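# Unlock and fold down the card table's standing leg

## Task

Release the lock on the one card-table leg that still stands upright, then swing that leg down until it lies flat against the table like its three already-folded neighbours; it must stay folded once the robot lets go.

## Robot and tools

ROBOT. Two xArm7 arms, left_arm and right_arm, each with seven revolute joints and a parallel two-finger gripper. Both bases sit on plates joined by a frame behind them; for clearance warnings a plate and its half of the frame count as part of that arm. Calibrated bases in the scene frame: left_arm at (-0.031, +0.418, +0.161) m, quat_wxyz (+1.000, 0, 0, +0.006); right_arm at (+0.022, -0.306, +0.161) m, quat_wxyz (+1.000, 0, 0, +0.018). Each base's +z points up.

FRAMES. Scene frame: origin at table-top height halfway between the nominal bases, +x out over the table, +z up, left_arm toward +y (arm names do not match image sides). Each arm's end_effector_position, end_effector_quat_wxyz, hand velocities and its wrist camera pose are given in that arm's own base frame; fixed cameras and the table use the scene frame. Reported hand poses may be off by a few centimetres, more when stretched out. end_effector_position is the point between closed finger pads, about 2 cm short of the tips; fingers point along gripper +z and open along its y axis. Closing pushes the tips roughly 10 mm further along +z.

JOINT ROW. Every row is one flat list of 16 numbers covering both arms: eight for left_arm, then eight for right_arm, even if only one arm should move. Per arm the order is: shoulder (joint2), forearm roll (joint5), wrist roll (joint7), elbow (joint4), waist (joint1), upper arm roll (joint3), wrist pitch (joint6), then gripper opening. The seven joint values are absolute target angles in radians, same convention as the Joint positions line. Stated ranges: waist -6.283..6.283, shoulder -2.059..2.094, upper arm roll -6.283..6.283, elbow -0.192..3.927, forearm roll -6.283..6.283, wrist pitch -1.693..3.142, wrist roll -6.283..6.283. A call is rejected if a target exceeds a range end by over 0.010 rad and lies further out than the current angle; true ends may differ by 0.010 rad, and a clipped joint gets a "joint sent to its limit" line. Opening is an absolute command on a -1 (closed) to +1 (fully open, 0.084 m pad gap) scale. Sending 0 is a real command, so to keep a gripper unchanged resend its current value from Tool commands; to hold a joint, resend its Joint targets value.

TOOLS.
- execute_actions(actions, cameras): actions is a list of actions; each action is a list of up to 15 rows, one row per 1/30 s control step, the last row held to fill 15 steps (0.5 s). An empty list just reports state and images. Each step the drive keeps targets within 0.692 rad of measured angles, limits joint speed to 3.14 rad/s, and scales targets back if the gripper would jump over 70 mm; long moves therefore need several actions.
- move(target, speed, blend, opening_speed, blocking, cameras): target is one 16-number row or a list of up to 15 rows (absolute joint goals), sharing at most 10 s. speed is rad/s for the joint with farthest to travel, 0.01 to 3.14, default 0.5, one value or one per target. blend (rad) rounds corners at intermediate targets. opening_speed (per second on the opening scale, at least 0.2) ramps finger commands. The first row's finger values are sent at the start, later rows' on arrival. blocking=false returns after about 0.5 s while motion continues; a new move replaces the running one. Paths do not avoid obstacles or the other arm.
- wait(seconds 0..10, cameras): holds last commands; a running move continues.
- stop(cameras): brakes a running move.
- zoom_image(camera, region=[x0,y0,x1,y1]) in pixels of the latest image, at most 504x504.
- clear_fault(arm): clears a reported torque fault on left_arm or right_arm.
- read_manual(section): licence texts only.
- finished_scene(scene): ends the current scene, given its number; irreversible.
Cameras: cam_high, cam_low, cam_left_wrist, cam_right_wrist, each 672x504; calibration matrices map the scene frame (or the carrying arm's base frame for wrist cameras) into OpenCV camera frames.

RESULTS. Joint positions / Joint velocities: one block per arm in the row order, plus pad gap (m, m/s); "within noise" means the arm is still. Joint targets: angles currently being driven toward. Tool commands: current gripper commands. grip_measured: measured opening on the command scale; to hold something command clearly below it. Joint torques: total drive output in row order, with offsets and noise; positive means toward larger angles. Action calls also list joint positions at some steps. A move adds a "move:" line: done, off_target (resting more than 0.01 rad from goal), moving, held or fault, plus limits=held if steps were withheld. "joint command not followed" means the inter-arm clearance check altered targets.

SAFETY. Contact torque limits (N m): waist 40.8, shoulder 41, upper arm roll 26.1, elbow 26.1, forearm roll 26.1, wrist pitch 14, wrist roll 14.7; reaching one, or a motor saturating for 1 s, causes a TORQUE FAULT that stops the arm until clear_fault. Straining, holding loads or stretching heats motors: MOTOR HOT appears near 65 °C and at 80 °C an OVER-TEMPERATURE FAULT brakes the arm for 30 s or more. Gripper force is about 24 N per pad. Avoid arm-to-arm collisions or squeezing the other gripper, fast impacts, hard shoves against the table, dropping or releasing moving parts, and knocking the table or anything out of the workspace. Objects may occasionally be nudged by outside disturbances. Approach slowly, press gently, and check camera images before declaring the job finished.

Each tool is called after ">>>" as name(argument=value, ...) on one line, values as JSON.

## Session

>>> execute_actions(actions=[])

>>> zoom_image(camera="cam_low", region=[200, 0, 550, 300])

>>> zoom_image(camera="cam_high", region=[250, 100, 500, 350])

Scene clock: 0.00 s.
left_arm: end_effector_position=(+0.5010, -0.1840, +0.0241) grip_measured=+1.00 end_effector_quat_wxyz=(-0.321, +0.469, +0.794, +0.214) | right_arm: end_effector_position=(+0.1457, -0.1379, +0.1988) grip_measured=+1.00 end_effector_quat_wxyz=(-0.028, +0.224, +0.974, -0.013)
Joint names: [shoulder, forearm roll, wrist roll, elbow, waist, upper arm roll, wrist pitch]
Joint positions: left_arm=[1.075 0.314 -2.662 2.089 -0.611 0.122 1.694 0.084] | right_arm=[-0.333 3.076 -0.192 0.683 -0.647 -0.032 -1.057 0.084]
Joint velocities: within noise
Joint torques (N m): no reading
Motor temperatures (°C): left_arm=[36 37 37 34 38 36 36] | right_arm=[36 34 39 39 39 33 38]
Joint targets: left_arm=[1.075 0.314 -2.661 2.089 -0.611 0.122 1.694] | right_arm=[-0.333 3.076 -0.192 0.683 -0.647 -0.032 -1.057]
Tool commands: left_gripper/opening=+1.0 right_gripper/opening=+1.0
camera_calibration:
cam_left_wrist: T_world_to_cam=[[0.888055, 0.457339, 0.0468992, -0.331216], [0.352797, -0.612519, -0.707357, -0.205722], [-0.294775, 0.644718, -0.705298, 0.414821], [0, 0, 0, 1]] pos_world=[0.488995, -0.241973, 0.162587]
cam_right_wrist: T_world_to_cam=[[0.425346, 0.904266, -0.0372083, 0.101322], [0.902689, -0.426843, -0.0543917, -0.114958], [-0.0650666, -0.0104522, -0.997826, 0.339064], [0, 0, 0, 1]] pos_world=[0.0827362, -0.137147, 0.335844]

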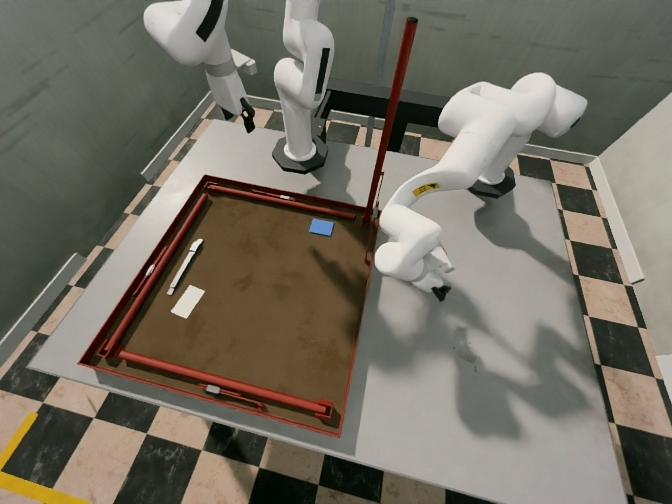

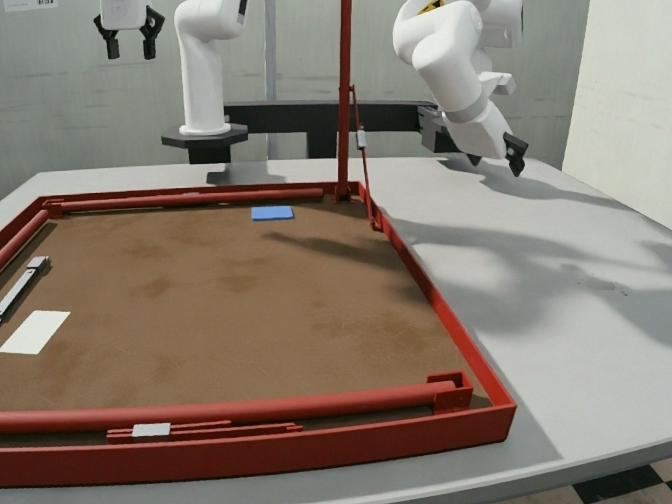

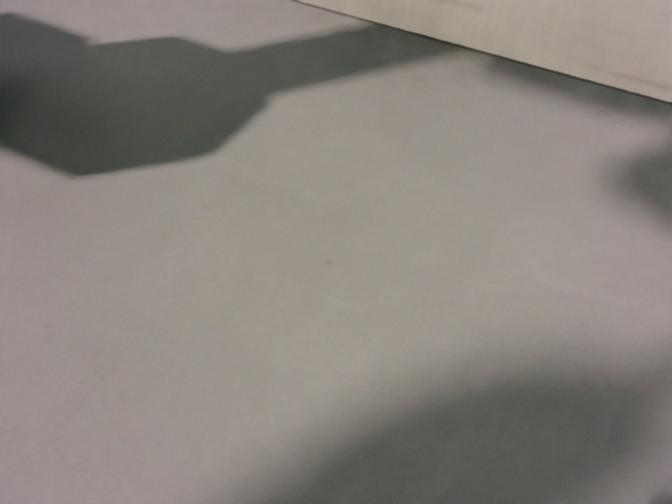

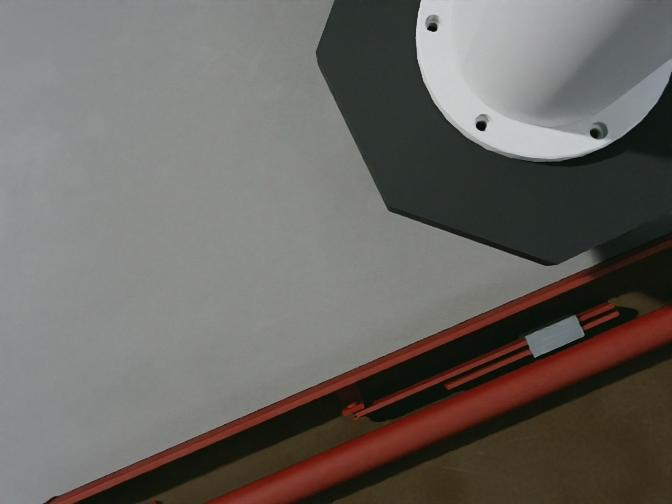

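Scaled by 1.440 from the camera's 672x504 image, which has a finer 960x720 frame.

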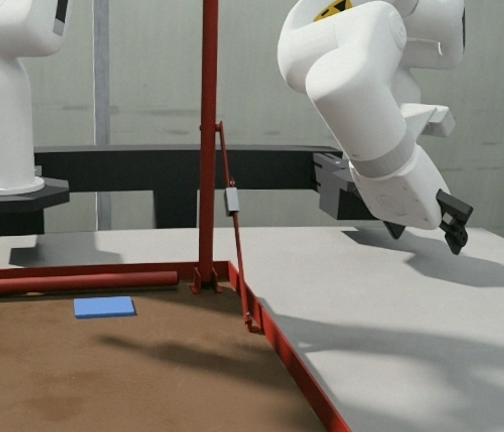

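Scaled by 2.016 from the camera's 672x504 image, which has a finer 960x720 frame.

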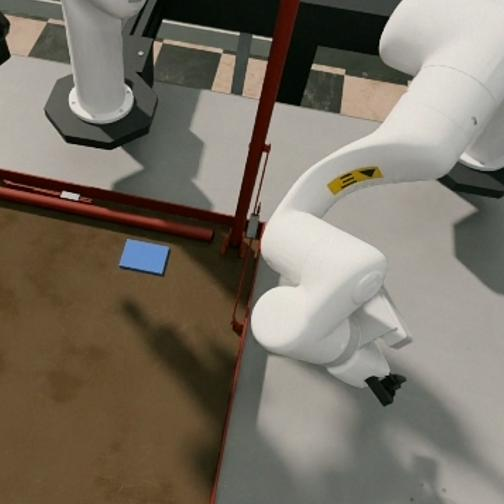

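>>> move(target=[[0.3,0.9,-0.8,1.2,-0.3,0,0,0.3,-1.042,0,0,0.044,0.3,0,0.115,1],[1.310,1.510,0.934,1.0457,-0.075,0,-1.587,0.3,-1.042,0,0,0.044,0.3,0,0.115,1]], speed=0.9)

>>> zoom_image(camera="cam_left_wrist", region=[200, 100, 500, 404])

Scene clock: 33.87 s.
left_arm: end_effector_position=(+0.2980, -0.2729, +0.0143) grip_measured=+0.29 end_effector_quat_wxyz=(-0.312, -0.304, +0.639, -0.635) | right_arm: end_effector_position=(+0.3469, +0.1073, +0.2899) grip_measured=+1.00 end_effector_quat_wxyz=(-0.070, +0.875, +0.132, +0.461)
Joint names: [shoulder, forearm roll, wrist roll, elbow, waist, upper arm roll, wrist pitch]
Joint positions: left_arm=[1.31 1.51 0.934 1.046 -0.075 0 -1.587 0.056] | right_arm=[-1.042 0 0 0.044 0.3 0 0.115 0.084]
Joint velocities: within noise
Joint torques (N m): left_arm=[-20.75 1.71 1.85 -1.37 10.1 -2.76 -4.29] | right_arm=[-1.43 -1.41 1.42 18.71 2.43 2.48 -0.35]
Motor temperatures (°C): left_arm=[40 37 37 38 38 36 36] | right_arm=[36 34 39 44 39 33 38]
Joint targets: left_arm=[1.310 1.510 0.934 1.046 -0.075 0.000 -1.587] | right_arm=[-1.042 0.000 0.000 0.044 0.300 0.000 0.115]
move: done
camera_calibration:
cam_left_wrist: T_world_to_cam=[[-0.781852, 0.0241242, -0.622997, 0.279203], [0.623159, -0.00100564, -0.782095, -0.10816], [-0.0194939, -0.999708, -0.014247, -0.135283], [0, 0, 0, 1]] pos_world=[0.283059, -0.142088, 0.0874242]
cam_right_wrist: T_world_to_cam=[[0.301874, -0.95331, 0.00852701, 0.0263988], [-0.532139, -0.175914, -0.82818, 0.508157], [0.791012, 0.245469, -0.560397, -0.0056005], [0, 0, 0, 1]] pos_world=[0.266871, 0.115933, 0.417482]

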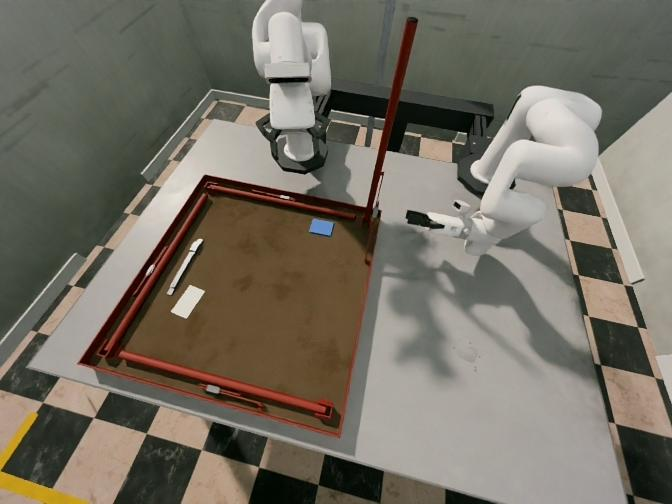

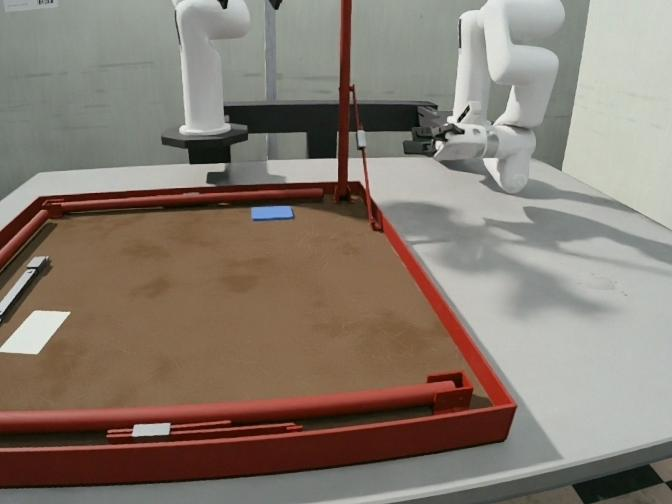

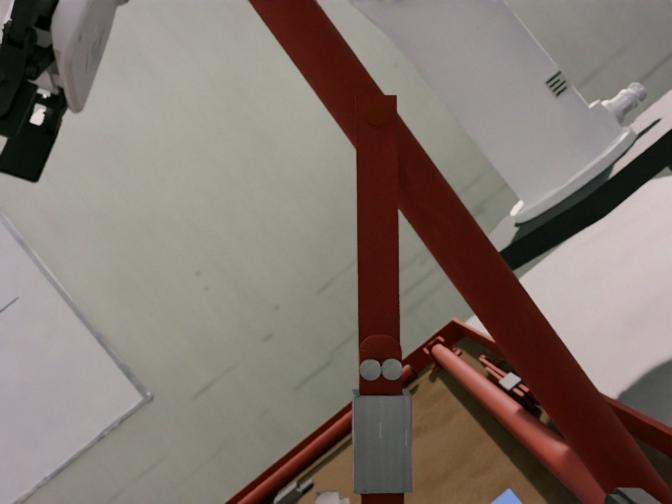

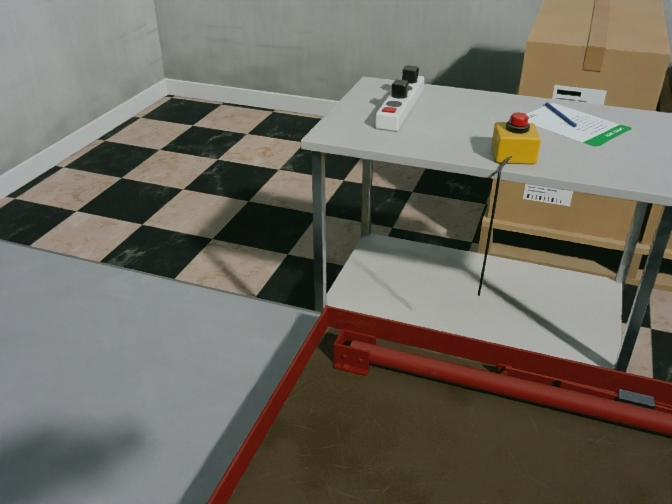

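Scaled by 1.658 from the camera's 672x504 image, which has a finer 960x720 frame.

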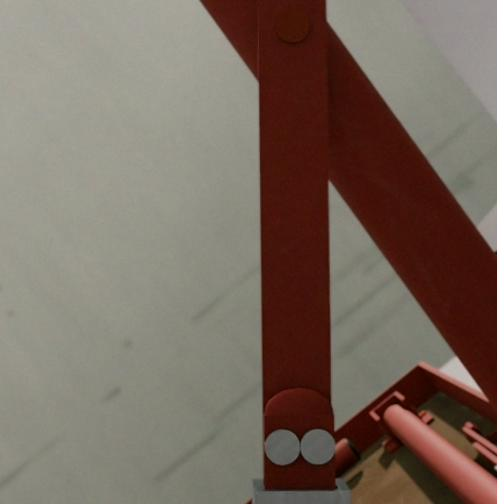

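>>> move(target=[1.295,1.3138,0.848,1.1086,-0.2736,0,-1.6186,0.0,-1.042,0,0,0.044,0.3,0,0.115,1])

Scene clock: 49.47 s.
left_arm: end_effector_position=(+0.3080, -0.3350, +0.0201) grip_measured=-0.01 end_effector_quat_wxyz=(-0.312, -0.305, +0.638, -0.634) | right_arm: end_effector_position=(+0.3469, +0.1073, +0.2899) grip_measured=+1.00 end_effector_quat_wxyz=(-0.070, +0.875, +0.132, +0.461)
Joint names: [shoulder, forearm roll, wrist roll, elbow, waist, upper arm roll, wrist pitch]
Joint positions: left_arm=[1.295 1.314 0.848 1.109 -0.273 0 -1.619 0.044] | right_arm=[-1.042 0 0 0.044 0.3 0 0.115 0.084]
Joint velocities: within noise
Joint torques (N m): left_arm=[-33.48 -1.26 -1.87 4.42 -10.59 -4.22 -4.35] | right_arm=[-0.52 -0.93 1.09 20.66 2.02 2.27 -0.75]
Motor temperatures (°C): left_arm=[39 38 37 36 38 36 36] | right_arm=[36 34 39 46 39 33 38]
Joint targets: left_arm=[1.295 1.314 0.848 1.109 -0.274 0.000 -1.619] | right_arm=[-1.042 0.000 0.000 0.044 0.300 0.000 0.115]
move: done
camera_calibration:
cam_left_wrist: T_world_to_cam=[[-0.783315, 0.0241156, -0.621157, 0.292467], [0.621312, -0.0013074, -0.783562, -0.109363], [-0.0197082, -0.999708, -0.0139592, -0.197049], [0, 0, 0, 1]] pos_world=[0.293159, -0.204188, 0.0932245]
cam_right_wrist: T_world_to_cam=[[0.301874, -0.95331, 0.00852701, 0.0263988], [-0.532139, -0.175914, -0.82818, 0.508157], [0.791012, 0.245469, -0.560397, -0.0056005], [0, 0, 0, 1]] pos_world=[0.266871, 0.115933, 0.417482]

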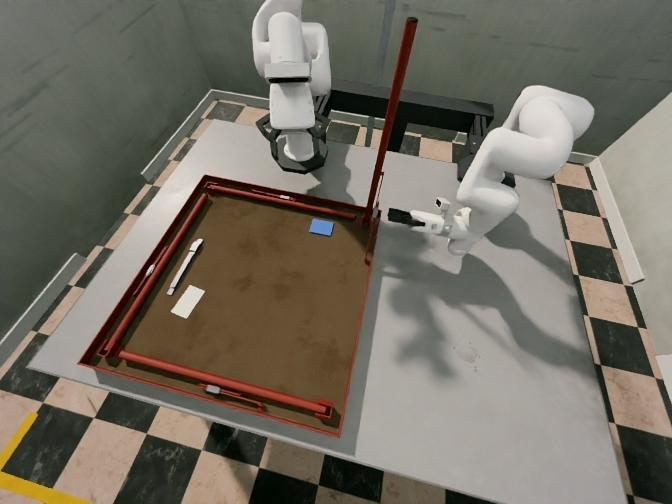

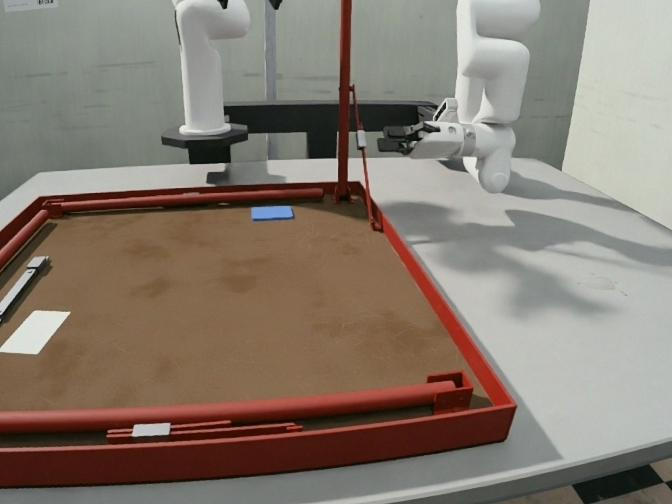

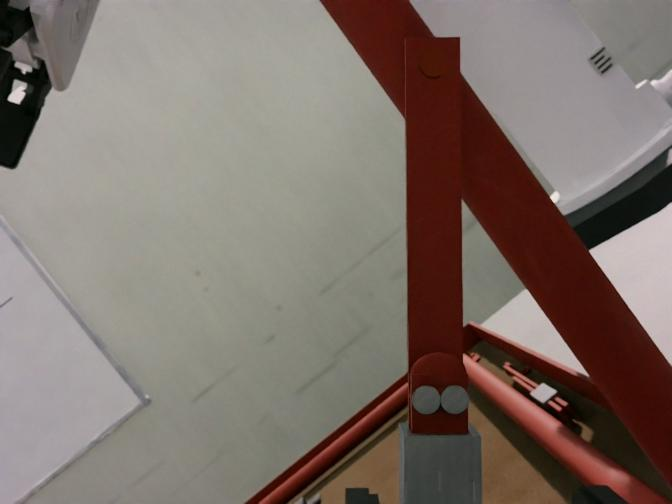

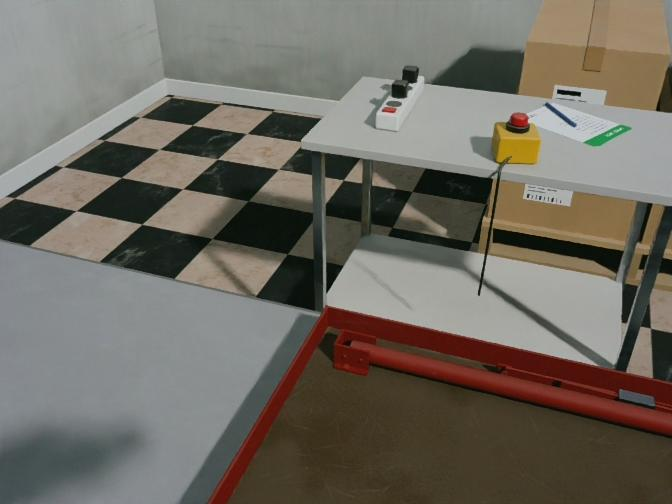

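>>> move(target=[[1.293,1.2017,0.795,1.1579,-0.3842,0,-1.6197,0.0,-1.042,0,0,0.044,0.3,0,0.115,1],[1.293,1.2017,0.795,1.1579,-0.3842,0,-1.6197,-0.9,-1.042,0,0,0.044,0.3,0,0.115,1]], speed=0.2, opening_speed=0.7)

>>> move(target=[1.396,1.2287,0.731,1.3308,-0.3547,0,-1.5926,-0.9,-1.042,0,0,0.044,0.3,0,0.115,1], speed=0.08)

Scene clock: 63.23 s.
left_arm: end_effector_position=(+0.3095, -0.3741, +0.0224) grip_measured=-0.52 end_effector_quat_wxyz=(-0.312, -0.304, +0.638, -0.635) | right_arm: end_effector_position=(+0.3469, +0.1073, +0.2899) grip_measured=+1.00 end_effector_quat_wxyz=(-0.070, +0.875, +0.132, +0.461)
Joint names: [shoulder, forearm roll, wrist roll, elbow, waist, upper arm roll, wrist pitch]
Joint positions: left_arm=[1.293 1.202 0.795 1.158 -0.384 0 -1.62 0.021] | right_arm=[-1.042 0 0 0.044 0.3 0 0.115 0.084]
Joint velocities: within noise
Joint torques (N m): left_arm=[-33.56 -1.26 -1.72 4.57 -9.51 -4.84 -3.87] | right_arm=[1.4 -0.23 0.89 23.66 1.53 1.7 -1.34]
Motor temperatures (°C): left_arm=[40 37 37 36 38 37 37] | right_arm=[36 34 39 48 39 33 38]
Joint targets: left_arm=[1.293 1.202 0.795 1.158 -0.384 0.000 -1.620] | right_arm=[-1.042 0.000 0.000 0.044 0.300 0.000 0.115]
move: done
camera_calibration:
cam_left_wrist: T_world_to_cam=[[-0.782564, 0.0239478, -0.62211, 0.29584], [0.622265, -0.00121267, -0.782806, -0.108874], [-0.0195009, -0.999712, -0.0139529, -0.236039], [0, 0, 0, 1]] pos_world=[0.294659, -0.243188, 0.0955242]
cam_right_wrist: T_world_to_cam=[[0.301874, -0.95331, 0.00852701, 0.0263988], [-0.532139, -0.175914, -0.82818, 0.508157], [0.791012, 0.245469, -0.560397, -0.0056005], [0, 0, 0, 1]] pos_world=[0.266871, 0.115933, 0.417482]

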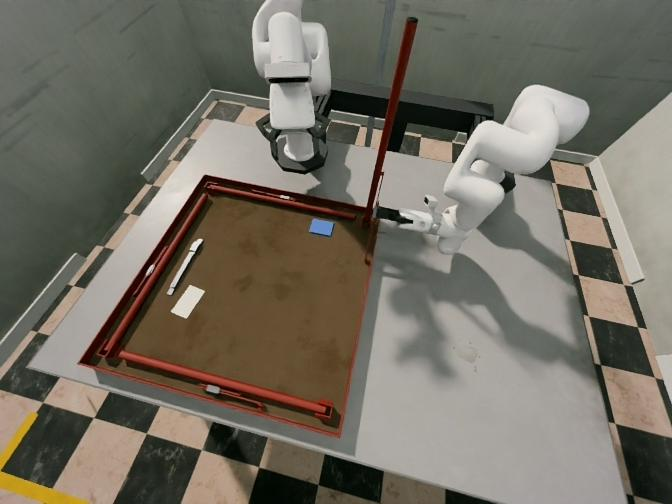

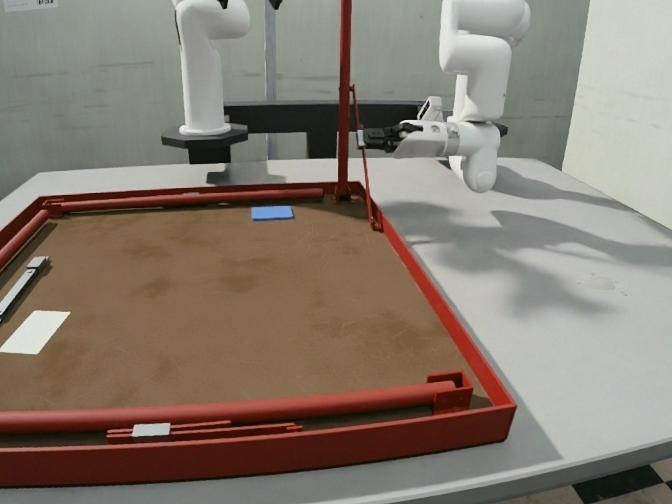

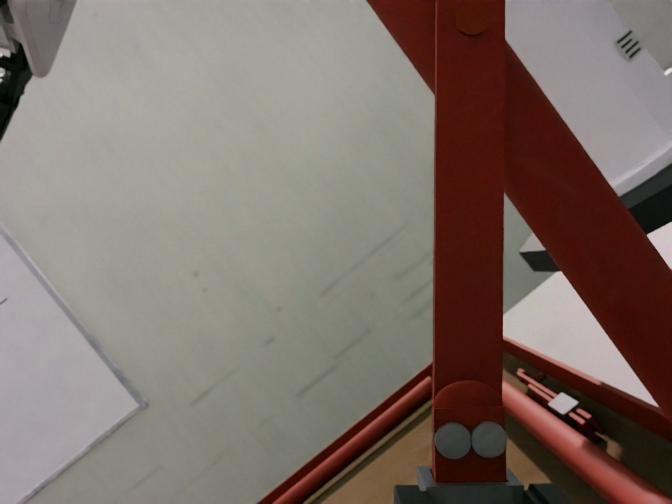

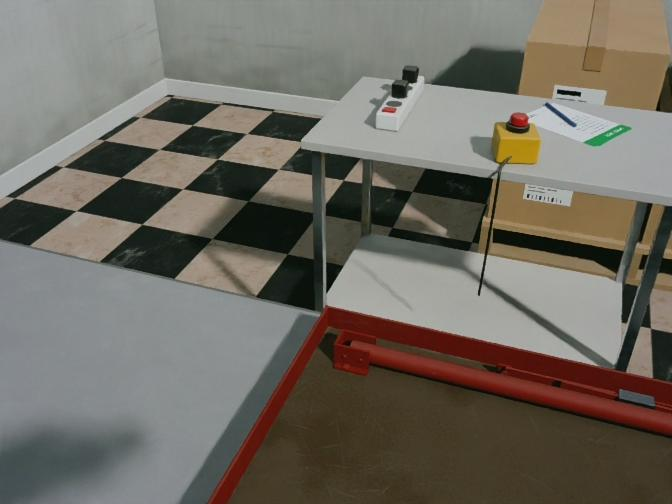

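Scene clock: 65.87 s.
left_arm: end_effector_position=(+0.3324, -0.3740, -0.0047) grip_measured=-0.52 end_effector_quat_wxyz=(-0.312, -0.304, +0.638, -0.635) | right_arm: end_effector_position=(+0.3469, +0.1073, +0.2899) grip_measured=+1.00 end_effector_quat_wxyz=(-0.070, +0.875, +0.132, +0.461)
Joint names: [shoulder, forearm roll, wrist roll, elbow, waist, upper arm roll, wrist pitch]
Joint positions: left_arm=[1.396 1.229 0.731 1.331 -0.355 0 -1.593 0.021] | right_arm=[-1.042 0 0 0.044 0.3 0 0.115 0.084]
Joint velocities: within noise
Joint torques (N m): left_arm=[-24.62 0.34 -1.35 7.53 13.88 -2.75 0.2] | right_arm=[2.2 0.02 0.78 24.64 1.08 1.44 -1.67]
Motor temperatures (°C): left_arm=[40 37 37 36 38 37 37] | right_arm=[36 34 39 49 39 33 38]
Joint targets: left_arm=[1.396 1.229 0.731 1.331 -0.355 0.000 -1.593] | right_arm=[-1.042 0.000 0.000 0.044 0.300 0.000 0.115]
move: done
camera_calibration:
cam_left_wrist: T_world_to_cam=[[-0.782217, 0.0238022, -0.622551, 0.296707], [0.622704, -0.00124227, -0.782457, -0.144446], [-0.0193976, -0.999716, -0.01385, -0.236013], [0, 0, 0, 1]] pos_world=[0.317459, -0.243188, 0.0684239]
cam_right_wrist: T_world_to_cam=[[0.301874, -0.95331, 0.00852701, 0.0263988], [-0.532139, -0.175914, -0.82818, 0.508157], [0.791012, 0.245469, -0.560397, -0.0056005], [0, 0, 0, 1]] pos_world=[0.266871, 0.115933, 0.417482]

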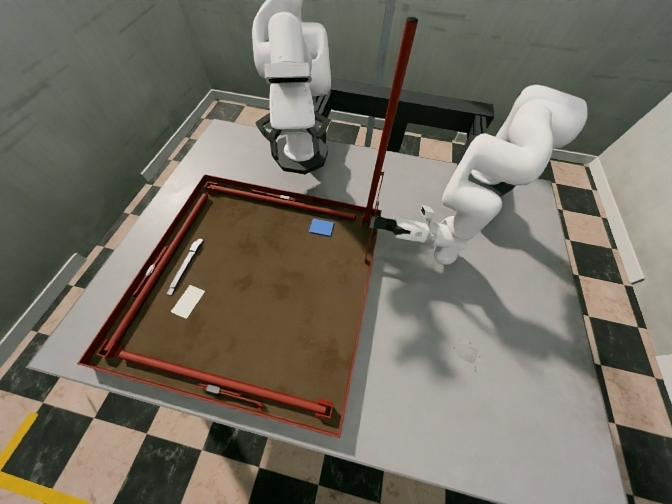

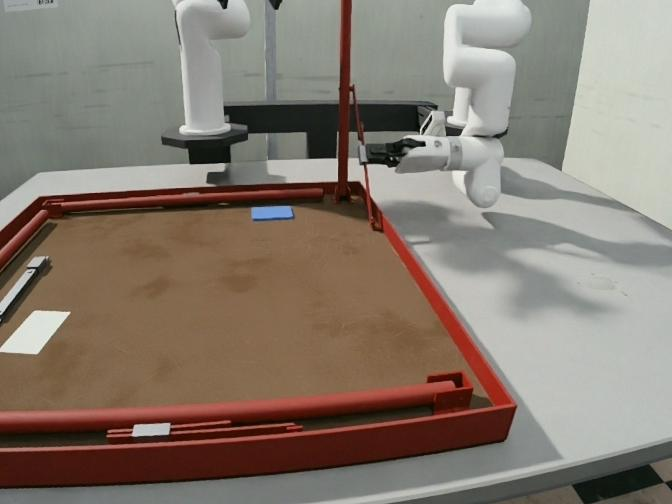

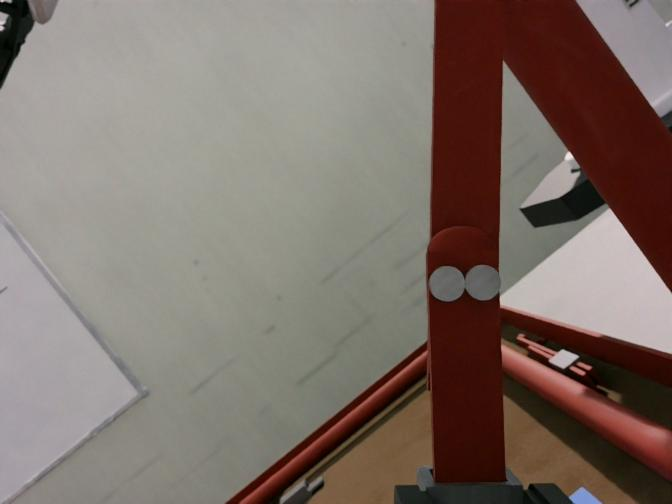

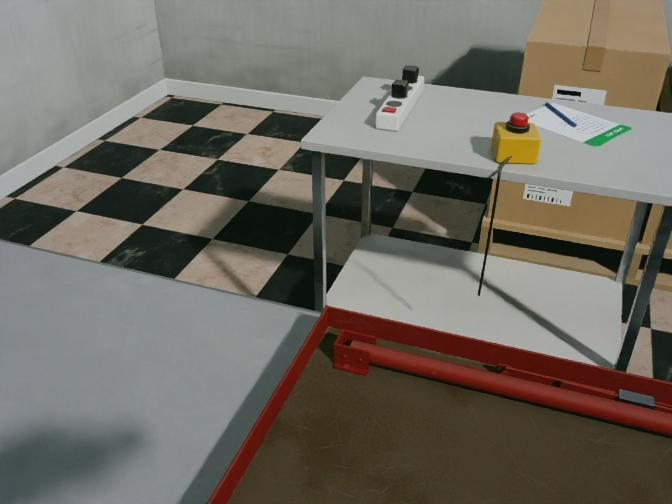

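>>> move(target=[[1.396,1.2287,0.731,1.3308,-0.3547,0,-1.5926,-0.9,-1.455,0,0,0.412,0.4,0,0.896,1],[1.396,1.2287,0.731,1.3308,-0.3547,0,-1.5926,-0.9,-1.455,0,0,0.412,0.988,0,0.896,1]], speed=0.6)

Scene clock: 78.00 s.
left_arm: end_effector_position=(+0.3324, -0.3740, -0.0047) grip_measured=-0.52 end_effector_quat_wxyz=(-0.312, -0.304, +0.638, -0.635) | right_arm: end_effector_position=(+0.1489, +0.2258, +0.4479) grip_measured=+1.00 end_effector_quat_wxyz=(-0.221, +0.779, +0.419, +0.411)
Joint names: [shoulder, forearm roll, wrist roll, elbow, waist, upper arm roll, wrist pitch]
Joint positions: left_arm=[1.396 1.229 0.731 1.331 -0.355 0 -1.593 0.021] | right_arm=[-1.455 0 0 0.412 0.988 0 0.896 0.084]
Joint velocities: within noise
Joint torques (N m): left_arm=[-26.43 -0.54 -0.93 6.01 13.47 0.76 -0.44] | right_arm=[3.39 0.67 0.49 23.09 3.26 1.04 -0.28]
Motor temperatures (°C): left_arm=[39 37 37 36 38 36 36] | right_arm=[36 34 39 50 39 33 38]
Joint targets: left_arm=[1.396 1.229 0.731 1.331 -0.355 0.000 -1.593] | right_arm=[-1.455 0.000 0.000 0.412 0.988 0.000 0.896]
move: done
camera_calibration:
cam_left_wrist: T_world_to_cam=[[-0.782217, 0.0238645, -0.622549, 0.29666], [0.622704, -0.00116399, -0.782457, -0.144505], [-0.0193976, -0.999715, -0.01395, -0.236007], [0, 0, 0, 1]] pos_world=[0.317459, -0.243188, 0.068324]
cam_right_wrist: T_world_to_cam=[[0.838442, -0.544924, 0.00848154, 0.0256892], [-0.299506, -0.473722, -0.828181, 0.587099], [0.455314, 0.691841, -0.560397, 0.159666], [0, 0, 0, 1]] pos_world=[0.0816027, 0.181657, 0.575482]

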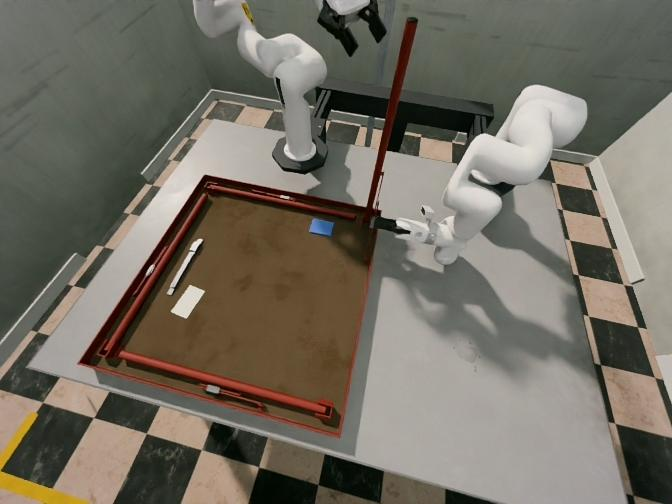

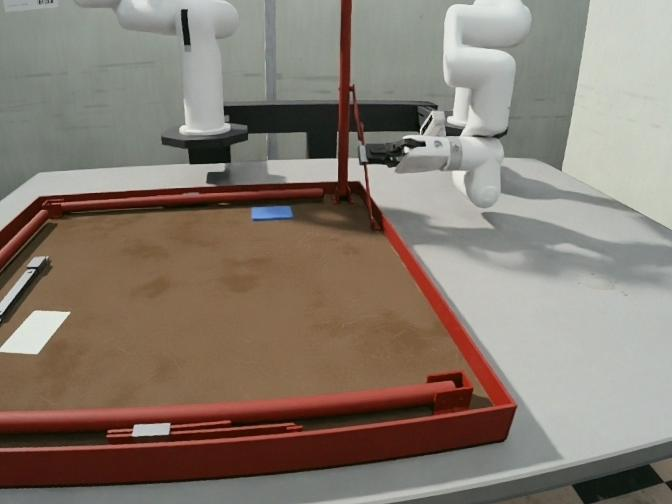

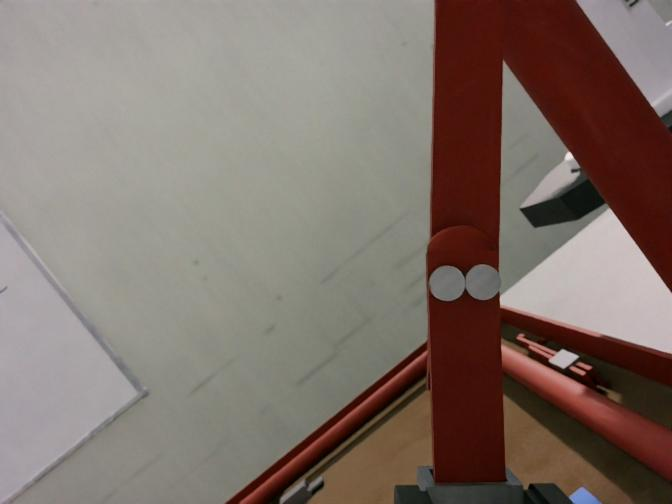

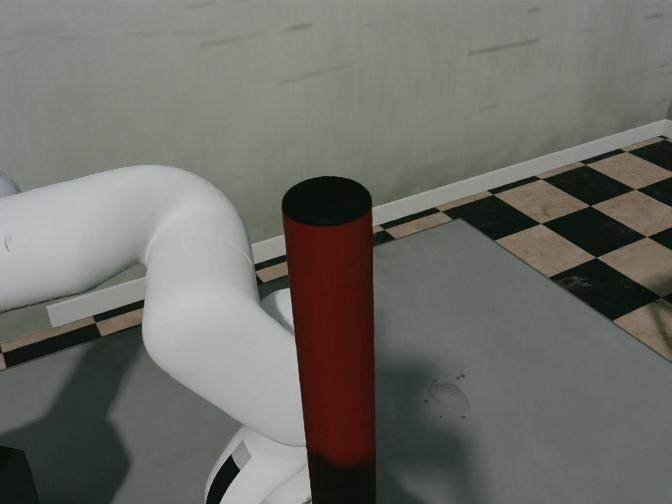

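>>> move(target=[[1.396,1.2287,0.731,1.3308,-0.3547,0,-1.5926,-0.9,-1.455,0,0,0.412,1.065,0,0.896,1],[1.396,1.2287,0.731,1.3308,-0.3547,0,-1.5926,-0.9,-0.983,0,0,0.065,1.065,0,0.077,1]], speed=0.4)

>>> move(target=[1.365,1.245,0.564,1.3502,-0.3377,0,-1.5756,-0.9,-0.983,0,0,0.065,1.065,0,0.077,1], speed=0.06)

Scene clock: 87.93 s.
left_arm: end_effector_position=(+0.3324, -0.3740, -0.0047) grip_measured=-0.52 end_effector_quat_wxyz=(-0.312, -0.304, +0.638, -0.635) | right_arm: end_effector_position=(+0.1799, +0.3247, +0.2901) grip_measured=+1.00 end_effector_quat_wxyz=(-0.237, +0.762, +0.449, +0.402)
Joint names: [shoulder, forearm roll, wrist roll, elbow, waist, upper arm roll, wrist pitch]
Joint positions: left_arm=[1.396 1.229 0.731 1.331 -0.355 0 -1.593 0.021] | right_arm=[-0.983 0 0 0.065 1.065 0 0.077 0.084]
Joint velocities: within noise
Joint torques (N m): left_arm=[-27.76 -1.14 -0.54 4.85 13.43 0.74 -0.72] | right_arm=[2.93 0.86 0.31 17.23 2.64 0.58 -3.14]
Motor temperatures (°C): left_arm=[39 37 37 35 38 36 36] | right_arm=[36 34 39 49 39 33 38]
Joint targets: left_arm=[1.396 1.229 0.731 1.331 -0.355 0.000 -1.593] | right_arm=[-0.983 0.000 0.000 0.065 1.065 0.000 0.077]
move: done
camera_calibration:
cam_left_wrist: T_world_to_cam=[[-0.782217, 0.0238645, -0.622549, 0.29666], [0.622704, -0.00116399, -0.782457, -0.144505], [-0.0193976, -0.999715, -0.01395, -0.236007], [0, 0, 0, 1]] pos_world=[0.317459, -0.243188, 0.068324]
cam_right_wrist: T_world_to_cam=[[0.877957, -0.478663, 0.00853514, 0.0263204], [-0.26206, -0.495434, -0.828172, 0.51288], [0.400644, 0.724863, -0.560408, -0.0122172], [0, 0, 0, 1]] pos_world=[0.116192, 0.275553, 0.417682]

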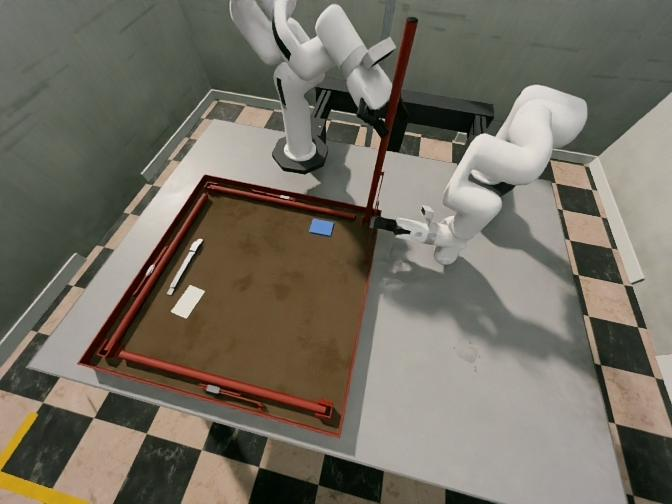

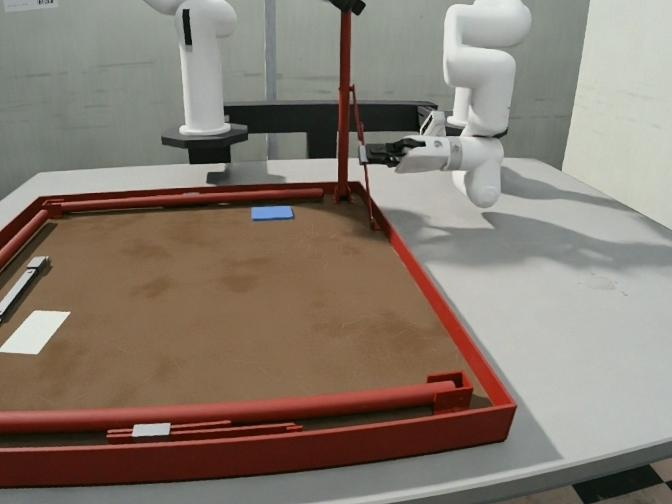

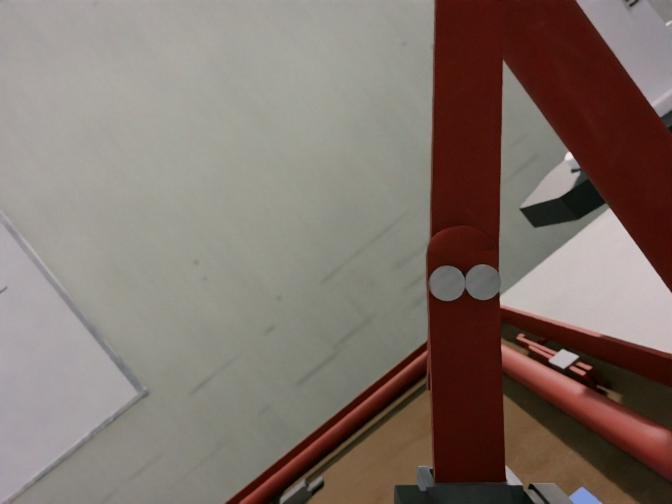

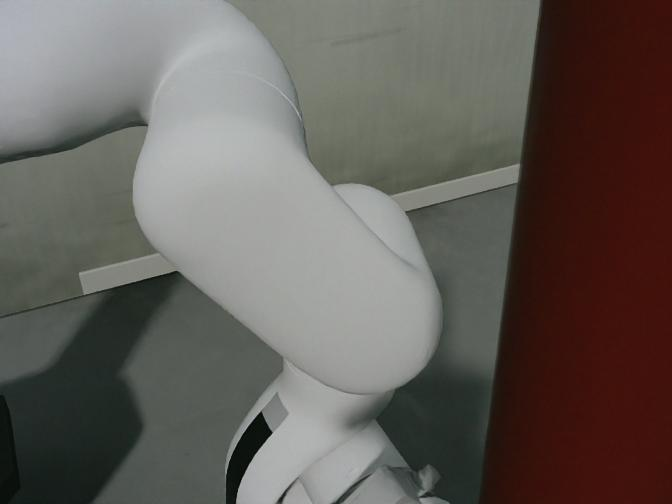

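Scene clock: 91.13 s.
left_arm: end_effector_position=(+0.3471, -0.3741, +0.0078) grip_measured=-0.52 end_effector_quat_wxyz=(-0.349, -0.342, +0.619, -0.615) | right_arm: end_effector_position=(+0.1799, +0.3247, +0.2901) grip_measured=+1.00 end_effector_quat_wxyz=(-0.237, +0.762, +0.449, +0.402)
Joint names: [shoulder, forearm roll, wrist roll, elbow, waist, upper arm roll, wrist pitch]
Joint positions: left_arm=[1.365 1.245 0.564 1.35 -0.338 0 -1.576 0.021] | right_arm=[-0.983 0 0 0.065 1.065 0 0.077 0.084]
Joint velocities: within noise
Joint torques (N m): left_arm=[-42.56 1.89 -1.17 8.58 9.41 -7.89 -5.5] | right_arm=[2.39 0.88 0.09 18.48 2.8 0.1 -2.92]
Motor temperatures (°C): left_arm=[40 37 37 36 38 36 36] | right_arm=[36 34 39 49 39 33 38]
Joint targets: left_arm=[1.365 1.245 0.564 1.350 -0.338 0.000 -1.576] | right_arm=[-0.983 0.000 0.000 0.065 1.065 0.000 0.077]
move: done
camera_calibration:
cam_left_wrist: T_world_to_cam=[[-0.850782, 0.0244835, -0.524948, 0.339264], [0.525105, -0.0000352185, -0.851038, -0.108957], [-0.0208548, -0.9997, -0.0128264, -0.235048], [0, 0, 0, 1]] pos_world=[0.340951, -0.243288, 0.0823546]
cam_right_wrist: T_world_to_cam=[[0.877957, -0.478663, 0.0085352, 0.0263203], [-0.26206, -0.495434, -0.828172, 0.51288], [0.400644, 0.724863, -0.560408, -0.0122172], [0, 0, 0, 1]] pos_world=[0.116192, 0.275553, 0.417682]

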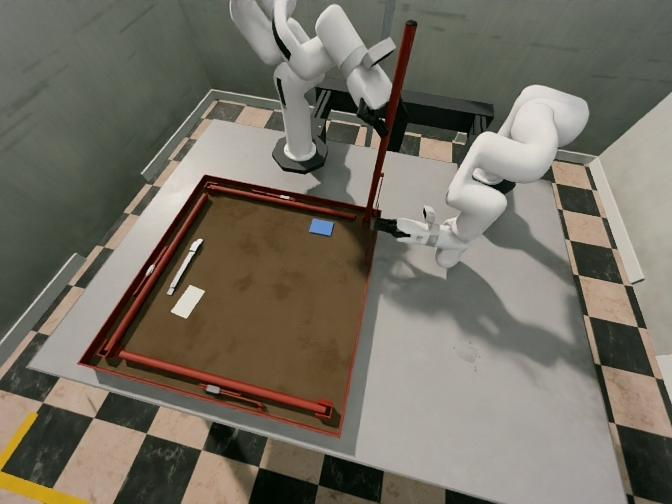

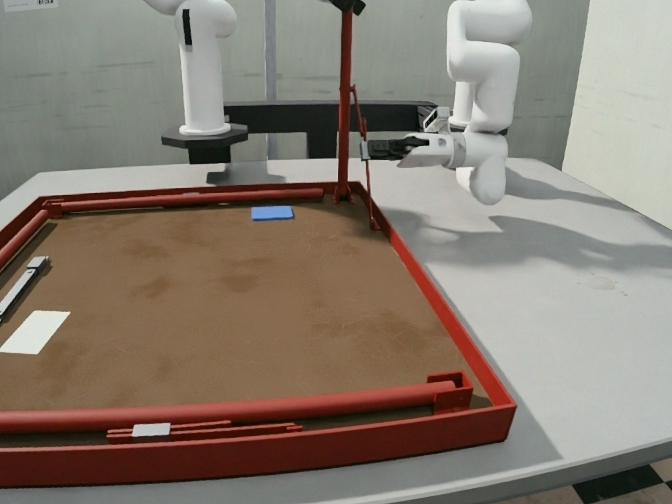

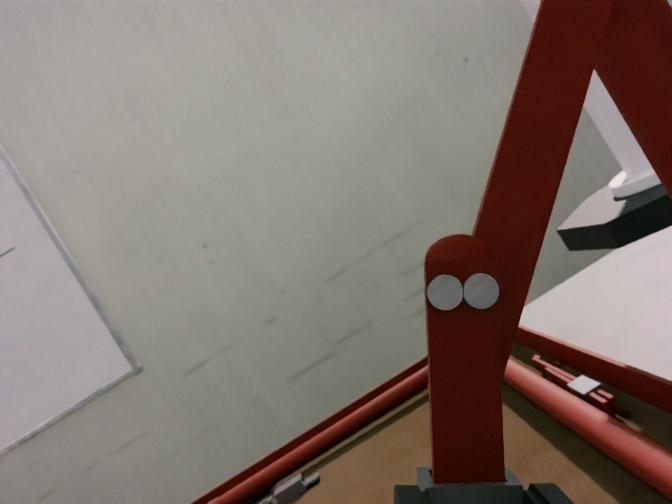

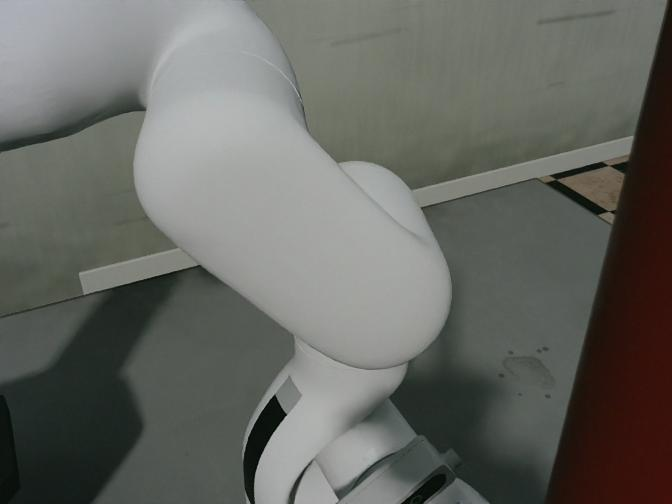

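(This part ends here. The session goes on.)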